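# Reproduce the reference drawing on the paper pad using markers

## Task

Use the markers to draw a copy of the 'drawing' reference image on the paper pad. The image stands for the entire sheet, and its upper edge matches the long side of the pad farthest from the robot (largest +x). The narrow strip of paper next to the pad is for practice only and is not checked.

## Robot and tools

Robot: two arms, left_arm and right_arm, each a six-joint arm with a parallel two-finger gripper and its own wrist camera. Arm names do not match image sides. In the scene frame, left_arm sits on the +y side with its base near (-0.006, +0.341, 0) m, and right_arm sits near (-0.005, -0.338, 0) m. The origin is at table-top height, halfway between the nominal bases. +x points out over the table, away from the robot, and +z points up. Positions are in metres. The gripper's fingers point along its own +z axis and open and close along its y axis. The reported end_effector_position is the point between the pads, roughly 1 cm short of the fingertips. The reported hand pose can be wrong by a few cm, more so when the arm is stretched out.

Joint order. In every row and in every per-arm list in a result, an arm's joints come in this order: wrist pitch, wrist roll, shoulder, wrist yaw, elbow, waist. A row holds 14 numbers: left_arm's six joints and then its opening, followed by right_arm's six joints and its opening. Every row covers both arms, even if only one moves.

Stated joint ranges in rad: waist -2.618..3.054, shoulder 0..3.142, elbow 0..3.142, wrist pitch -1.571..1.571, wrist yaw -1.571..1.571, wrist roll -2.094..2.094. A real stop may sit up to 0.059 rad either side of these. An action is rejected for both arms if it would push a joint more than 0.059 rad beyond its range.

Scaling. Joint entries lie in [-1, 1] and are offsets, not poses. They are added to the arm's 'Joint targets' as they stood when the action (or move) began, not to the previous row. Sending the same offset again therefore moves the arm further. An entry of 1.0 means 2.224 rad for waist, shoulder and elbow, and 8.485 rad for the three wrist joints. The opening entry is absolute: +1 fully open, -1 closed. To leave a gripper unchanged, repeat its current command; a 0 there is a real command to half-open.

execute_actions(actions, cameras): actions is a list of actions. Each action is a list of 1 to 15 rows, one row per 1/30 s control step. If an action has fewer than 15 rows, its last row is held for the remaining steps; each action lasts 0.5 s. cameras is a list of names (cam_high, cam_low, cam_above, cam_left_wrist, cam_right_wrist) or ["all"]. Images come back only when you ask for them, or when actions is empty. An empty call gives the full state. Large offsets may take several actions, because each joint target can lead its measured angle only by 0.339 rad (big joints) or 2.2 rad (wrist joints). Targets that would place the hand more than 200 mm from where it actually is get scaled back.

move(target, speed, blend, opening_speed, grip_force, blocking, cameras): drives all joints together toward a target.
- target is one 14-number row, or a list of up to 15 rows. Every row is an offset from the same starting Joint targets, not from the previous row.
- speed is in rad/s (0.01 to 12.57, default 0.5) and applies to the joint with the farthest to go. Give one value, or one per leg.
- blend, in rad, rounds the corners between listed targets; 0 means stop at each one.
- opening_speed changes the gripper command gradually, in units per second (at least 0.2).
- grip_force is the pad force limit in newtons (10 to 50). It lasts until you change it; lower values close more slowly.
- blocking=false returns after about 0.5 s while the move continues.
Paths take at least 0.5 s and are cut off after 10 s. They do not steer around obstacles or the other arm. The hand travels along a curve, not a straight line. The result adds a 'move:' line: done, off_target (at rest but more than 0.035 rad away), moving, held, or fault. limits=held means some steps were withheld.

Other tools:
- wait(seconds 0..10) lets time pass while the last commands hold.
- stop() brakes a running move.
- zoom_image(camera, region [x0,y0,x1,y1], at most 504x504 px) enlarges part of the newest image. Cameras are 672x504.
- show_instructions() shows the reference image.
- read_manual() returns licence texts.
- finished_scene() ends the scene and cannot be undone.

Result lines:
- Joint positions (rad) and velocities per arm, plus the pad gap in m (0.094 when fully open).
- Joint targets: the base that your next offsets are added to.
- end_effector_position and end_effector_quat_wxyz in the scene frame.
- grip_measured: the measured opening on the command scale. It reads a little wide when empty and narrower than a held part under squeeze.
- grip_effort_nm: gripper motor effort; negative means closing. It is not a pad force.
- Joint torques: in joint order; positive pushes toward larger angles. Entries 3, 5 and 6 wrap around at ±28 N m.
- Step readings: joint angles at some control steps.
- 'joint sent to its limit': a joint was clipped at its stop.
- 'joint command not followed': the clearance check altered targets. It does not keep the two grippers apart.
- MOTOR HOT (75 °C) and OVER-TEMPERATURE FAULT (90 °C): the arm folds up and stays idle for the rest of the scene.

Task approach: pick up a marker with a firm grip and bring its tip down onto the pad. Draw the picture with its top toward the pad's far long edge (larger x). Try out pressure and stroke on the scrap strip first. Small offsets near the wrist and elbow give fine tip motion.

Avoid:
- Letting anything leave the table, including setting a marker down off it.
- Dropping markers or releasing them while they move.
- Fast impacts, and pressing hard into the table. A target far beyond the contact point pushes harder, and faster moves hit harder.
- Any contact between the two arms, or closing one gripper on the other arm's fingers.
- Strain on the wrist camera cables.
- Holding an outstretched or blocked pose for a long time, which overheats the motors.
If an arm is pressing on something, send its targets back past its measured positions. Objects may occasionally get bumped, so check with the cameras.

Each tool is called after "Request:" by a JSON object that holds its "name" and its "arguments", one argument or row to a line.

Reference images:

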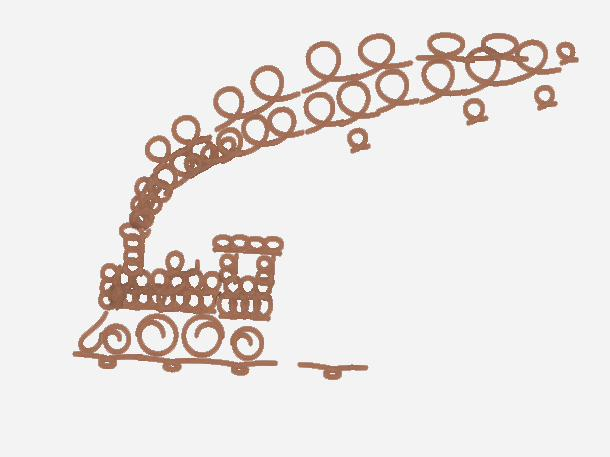

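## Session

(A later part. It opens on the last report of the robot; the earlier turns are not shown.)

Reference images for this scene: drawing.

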